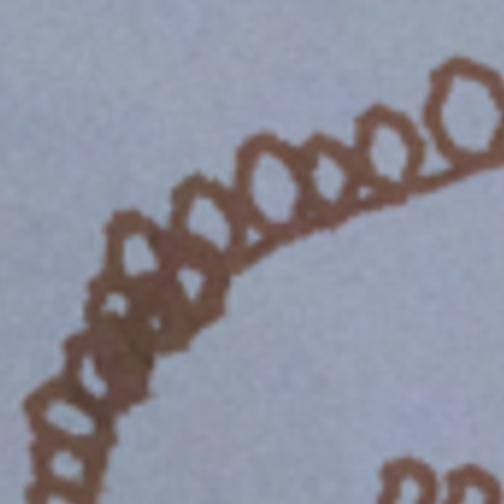

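Request:
{"name": "move", "arguments": {
  "target": [
    [0,0,0,0,0,0,1,0,0,0,-0.10506,0,0.34435,-1],
    [0,0,0,0,0,0,1,0,0,0,-0.10156,0,0.36455,-1],
    [0,0,0,0,0,0,1,0,0,0.01857,-0.10156,0,0.36455,-1],
    [0,0,0,0,0,0,1,0,0,0.03521,-0.10156,0,0.36455,-1]
  ],
  "speed": [0.8,0.06,0.3,0.06],
  "blend": [0.003,0.002,0.01,0],
  "cameras": []
}}

Request:
{"name": "move", "arguments": {
  "target": [
    [0,0,0,0,0,0,1,0,0,0,0.00059,0,0.00378,-1],
    [0,0,0,0,0,0,1,0,0,0,0.00448,0,0.00407,-1],
    [0,0,0,0,0,0,1,0,0,0,0.00448,0,-0.00555,-1],
    [0,0,0,0,0,0,1,0,0,0,0.00522,0,-0.00687,-1],
    [0,0,0,0,0,0,1,0,0,0,0.00204,0,-0.00687,-1],
    [0,0,0,0,0,0,1,0,0,0,-0.00134,0,-0.01465,-1],
    [0,0,0,0,0,0,1,0,0,0,-0.0095,0,-0.02443,-1],
    [0,0,0,0,0,0,1,0,0,0,-0.0167,0,-0.02952,-1],
    [0,0,0,0,0,0,1,0,0,0,-0.0167,0,-0.0199,-1],
    [0,0,0,0,0,0,1,0,0,0,-0.01769,0,-0.01893,-1],
    [0,0,0,0,0,0,1,0,0,0,-0.01451,0,-0.01893,-1],
    [0,0,0,0,0,0,1,0,0,0,-0.01022,0,-0.01002,-1],
    [0,0,0,0,0,0,1,0,0,0,-0.00158,0,0.00043,-1],
    [0,0,0,0,0,0,1,0,0,0,0.00454,0,0.00584,-1],
    [0,0,0,0,0,0,1,0,0,0,0.00454,0,-0.00379,-1]
  ],
  "speed": [0.08,0.07,0.1,0.05,0.15,0.07,0.07,0.07,0.1,0.05,0.15,0.07,0.07,0.07,0.1],
  "blend": [0.001,0.001,0.001,0,0.001,0.002,0.002,0.001,0.001,0,0.001,0.002,0.002,0.001,0],
  "cameras": []
}}

Request:
{"name": "move", "arguments": {
  "target": [
    [0,0,0,0,0,0,1,0,0,0,0.00555,0,-0.00596,-1],
    [0,0,0,0,0,0,1,0,0,0,0.0064,0,-0.00977,-1],
    [0,0,0,0,0,0,1,0,0,0,0.00322,0,-0.00977,-1],
    [0,0,0,0,0,0,1,0,0,0,0.00025,0,-0.01696,-1],
    [0,0,0,0,0,0,1,0,0,0,-0.00697,0,-0.02581,-1],
    [0,0,0,0,0,0,1,0,0,0,-0.01352,0,-0.03031,-1],
    [0,0,0,0,0,0,1,0,0,0,-0.01352,0,-0.02068,-1],
    [0,0,0,0,0,0,1,0,0,0,-0.01471,0,-0.01952,-1],
    [0,0,0,0,0,0,1,0,0,0,-0.01153,0,-0.01952,-1],
    [0,0,0,0,0,0,1,0,0,0,-0.00787,0,-0.01152,-1],
    [0,0,0,0,0,0,1,0,0,0,-0.00028,0,-0.00217,-1],
    [0,0,0,0,0,0,1,0,0,0,0.00687,0,0.00361,-1],
    [0,0,0,0,0,0,1,0,0,0,0.00687,0,-0.00602,-1],
    [0,0,0,0,0,0,1,0,0,0,0.01265,0,-0.00722,-1]
  ],
  "speed": [0.08,0.05,0.15,0.07,0.07,0.07,0.1,0.05,0.15,0.07,0.07,0.07,0.1,0.08],
  "blend": [0.002,0,0.001,0.002,0.002,0.001,0.001,0,0.001,0.002,0.002,0.001,0.001,0],
  "cameras": []
}}

Scene clock: 890.23 s.
left_arm: end_effector_position=(+0.2117, +0.4780, +0.2709) grip_measured=+1.000 grip_effort_nm=0.00 end_effector_quat_wxyz=(+0.696, -0.193, +0.663, +0.198) | right_arm: end_effector_position=(+0.3636, +0.0932, +0.0879) grip_measured=-0.633 grip_effort_nm=-0.85 end_effector_quat_wxyz=(+0.695, -0.145, +0.687, +0.155)
Joint names: [wrist pitch, wrist roll, shoulder, wrist yaw, elbow, waist]
Joint positions: left_arm=[0 -0.006 0.265 -0.007 0.312 0.544 0.094] | right_arm=[1.287 0.002 2.381 0.62 1.11 1.064 0.017]
Joint torques (N m): left_arm=[1.6 0.13 0.16 0.06 5.72 0.55] | right_arm=[1.58 0.05 -8.64 0.05 6.06 0.36]
Heat: left arm: 41 °C; right arm: 40 °C.
Joint targets: left_arm=[0.000 0.001 0.249 0.000 0.300 0.550] | right_arm=[1.292 0.007 2.389 0.625 1.130 1.068]
grip_force (N): 50, 40
move: done
No camera images: "cameras" was empty.

Scene clock: 897.70 s.
left_arm: end_effector_position=(+0.2117, +0.4780, +0.2709) grip_measured=+1.000 grip_effort_nm=0.00 end_effector_quat_wxyz=(+0.696, -0.193, +0.663, +0.198) | right_arm: end_effector_position=(+0.3652, +0.0882, +0.0879) grip_measured=-0.633 grip_effort_nm=-0.85 end_effector_quat_wxyz=(+0.697, -0.134, +0.690, +0.144)
Joint names: [wrist pitch, wrist roll, shoulder, wrist yaw, elbow, waist]
Joint positions: left_arm=[0 -0.006 0.265 -0.007 0.312 0.544 0.094] | right_arm=[1.287 0.002 2.381 0.655 1.11 1.066 0.017]
Joint torques (N m): left_arm=[1.59 0.1 0.09 0.02 5.78 0.43] | right_arm=[1.57 0.05 -8.62 0.1 6.05 -0.54]
Heat: left arm: 41 °C; right arm: 41 °C.
Joint targets: left_arm=[0.000 0.001 0.249 0.000 0.300 0.550] | right_arm=[1.292 0.007 2.389 0.664 1.130 1.060]
grip_force (N): 50, 40
move: done
No camera images: "cameras" was empty.

Scene clock: 905.57 s.
left_arm: end_effector_position=(+0.2117, +0.4780, +0.2709) grip_measured=+1.000 grip_effort_nm=0.00 end_effector_quat_wxyz=(+0.696, -0.193, +0.663, +0.198) | right_arm: end_effector_position=(+0.3771, +0.0649, +0.0877) grip_measured=-0.633 grip_effort_nm=-0.85 end_effector_quat_wxyz=(+0.704, -0.091, +0.697, +0.102)
Joint names: [wrist pitch, wrist roll, shoulder, wrist yaw, elbow, waist]
Joint positions: left_arm=[0 -0.006 0.265 -0.007 0.312 0.544 0.094] | right_arm=[1.287 0.002 2.381 0.762 1.11 1.053 0.017]
Joint torques (N m): left_arm=[1.56 0.12 0.12 0.07 5.74 0.36] | right_arm=[1.53 0.05 -8.59 0.08 6.01 -0.77]
Heat: left arm: 41 °C; right arm: 42 °C.
Joint targets: left_arm=[0.000 0.001 0.249 0.000 0.300 0.550] | right_arm=[1.292 0.007 2.389 0.771 1.130 1.044]
grip_force (N): 50, 40
move: done
No camera images: "cameras" was empty.


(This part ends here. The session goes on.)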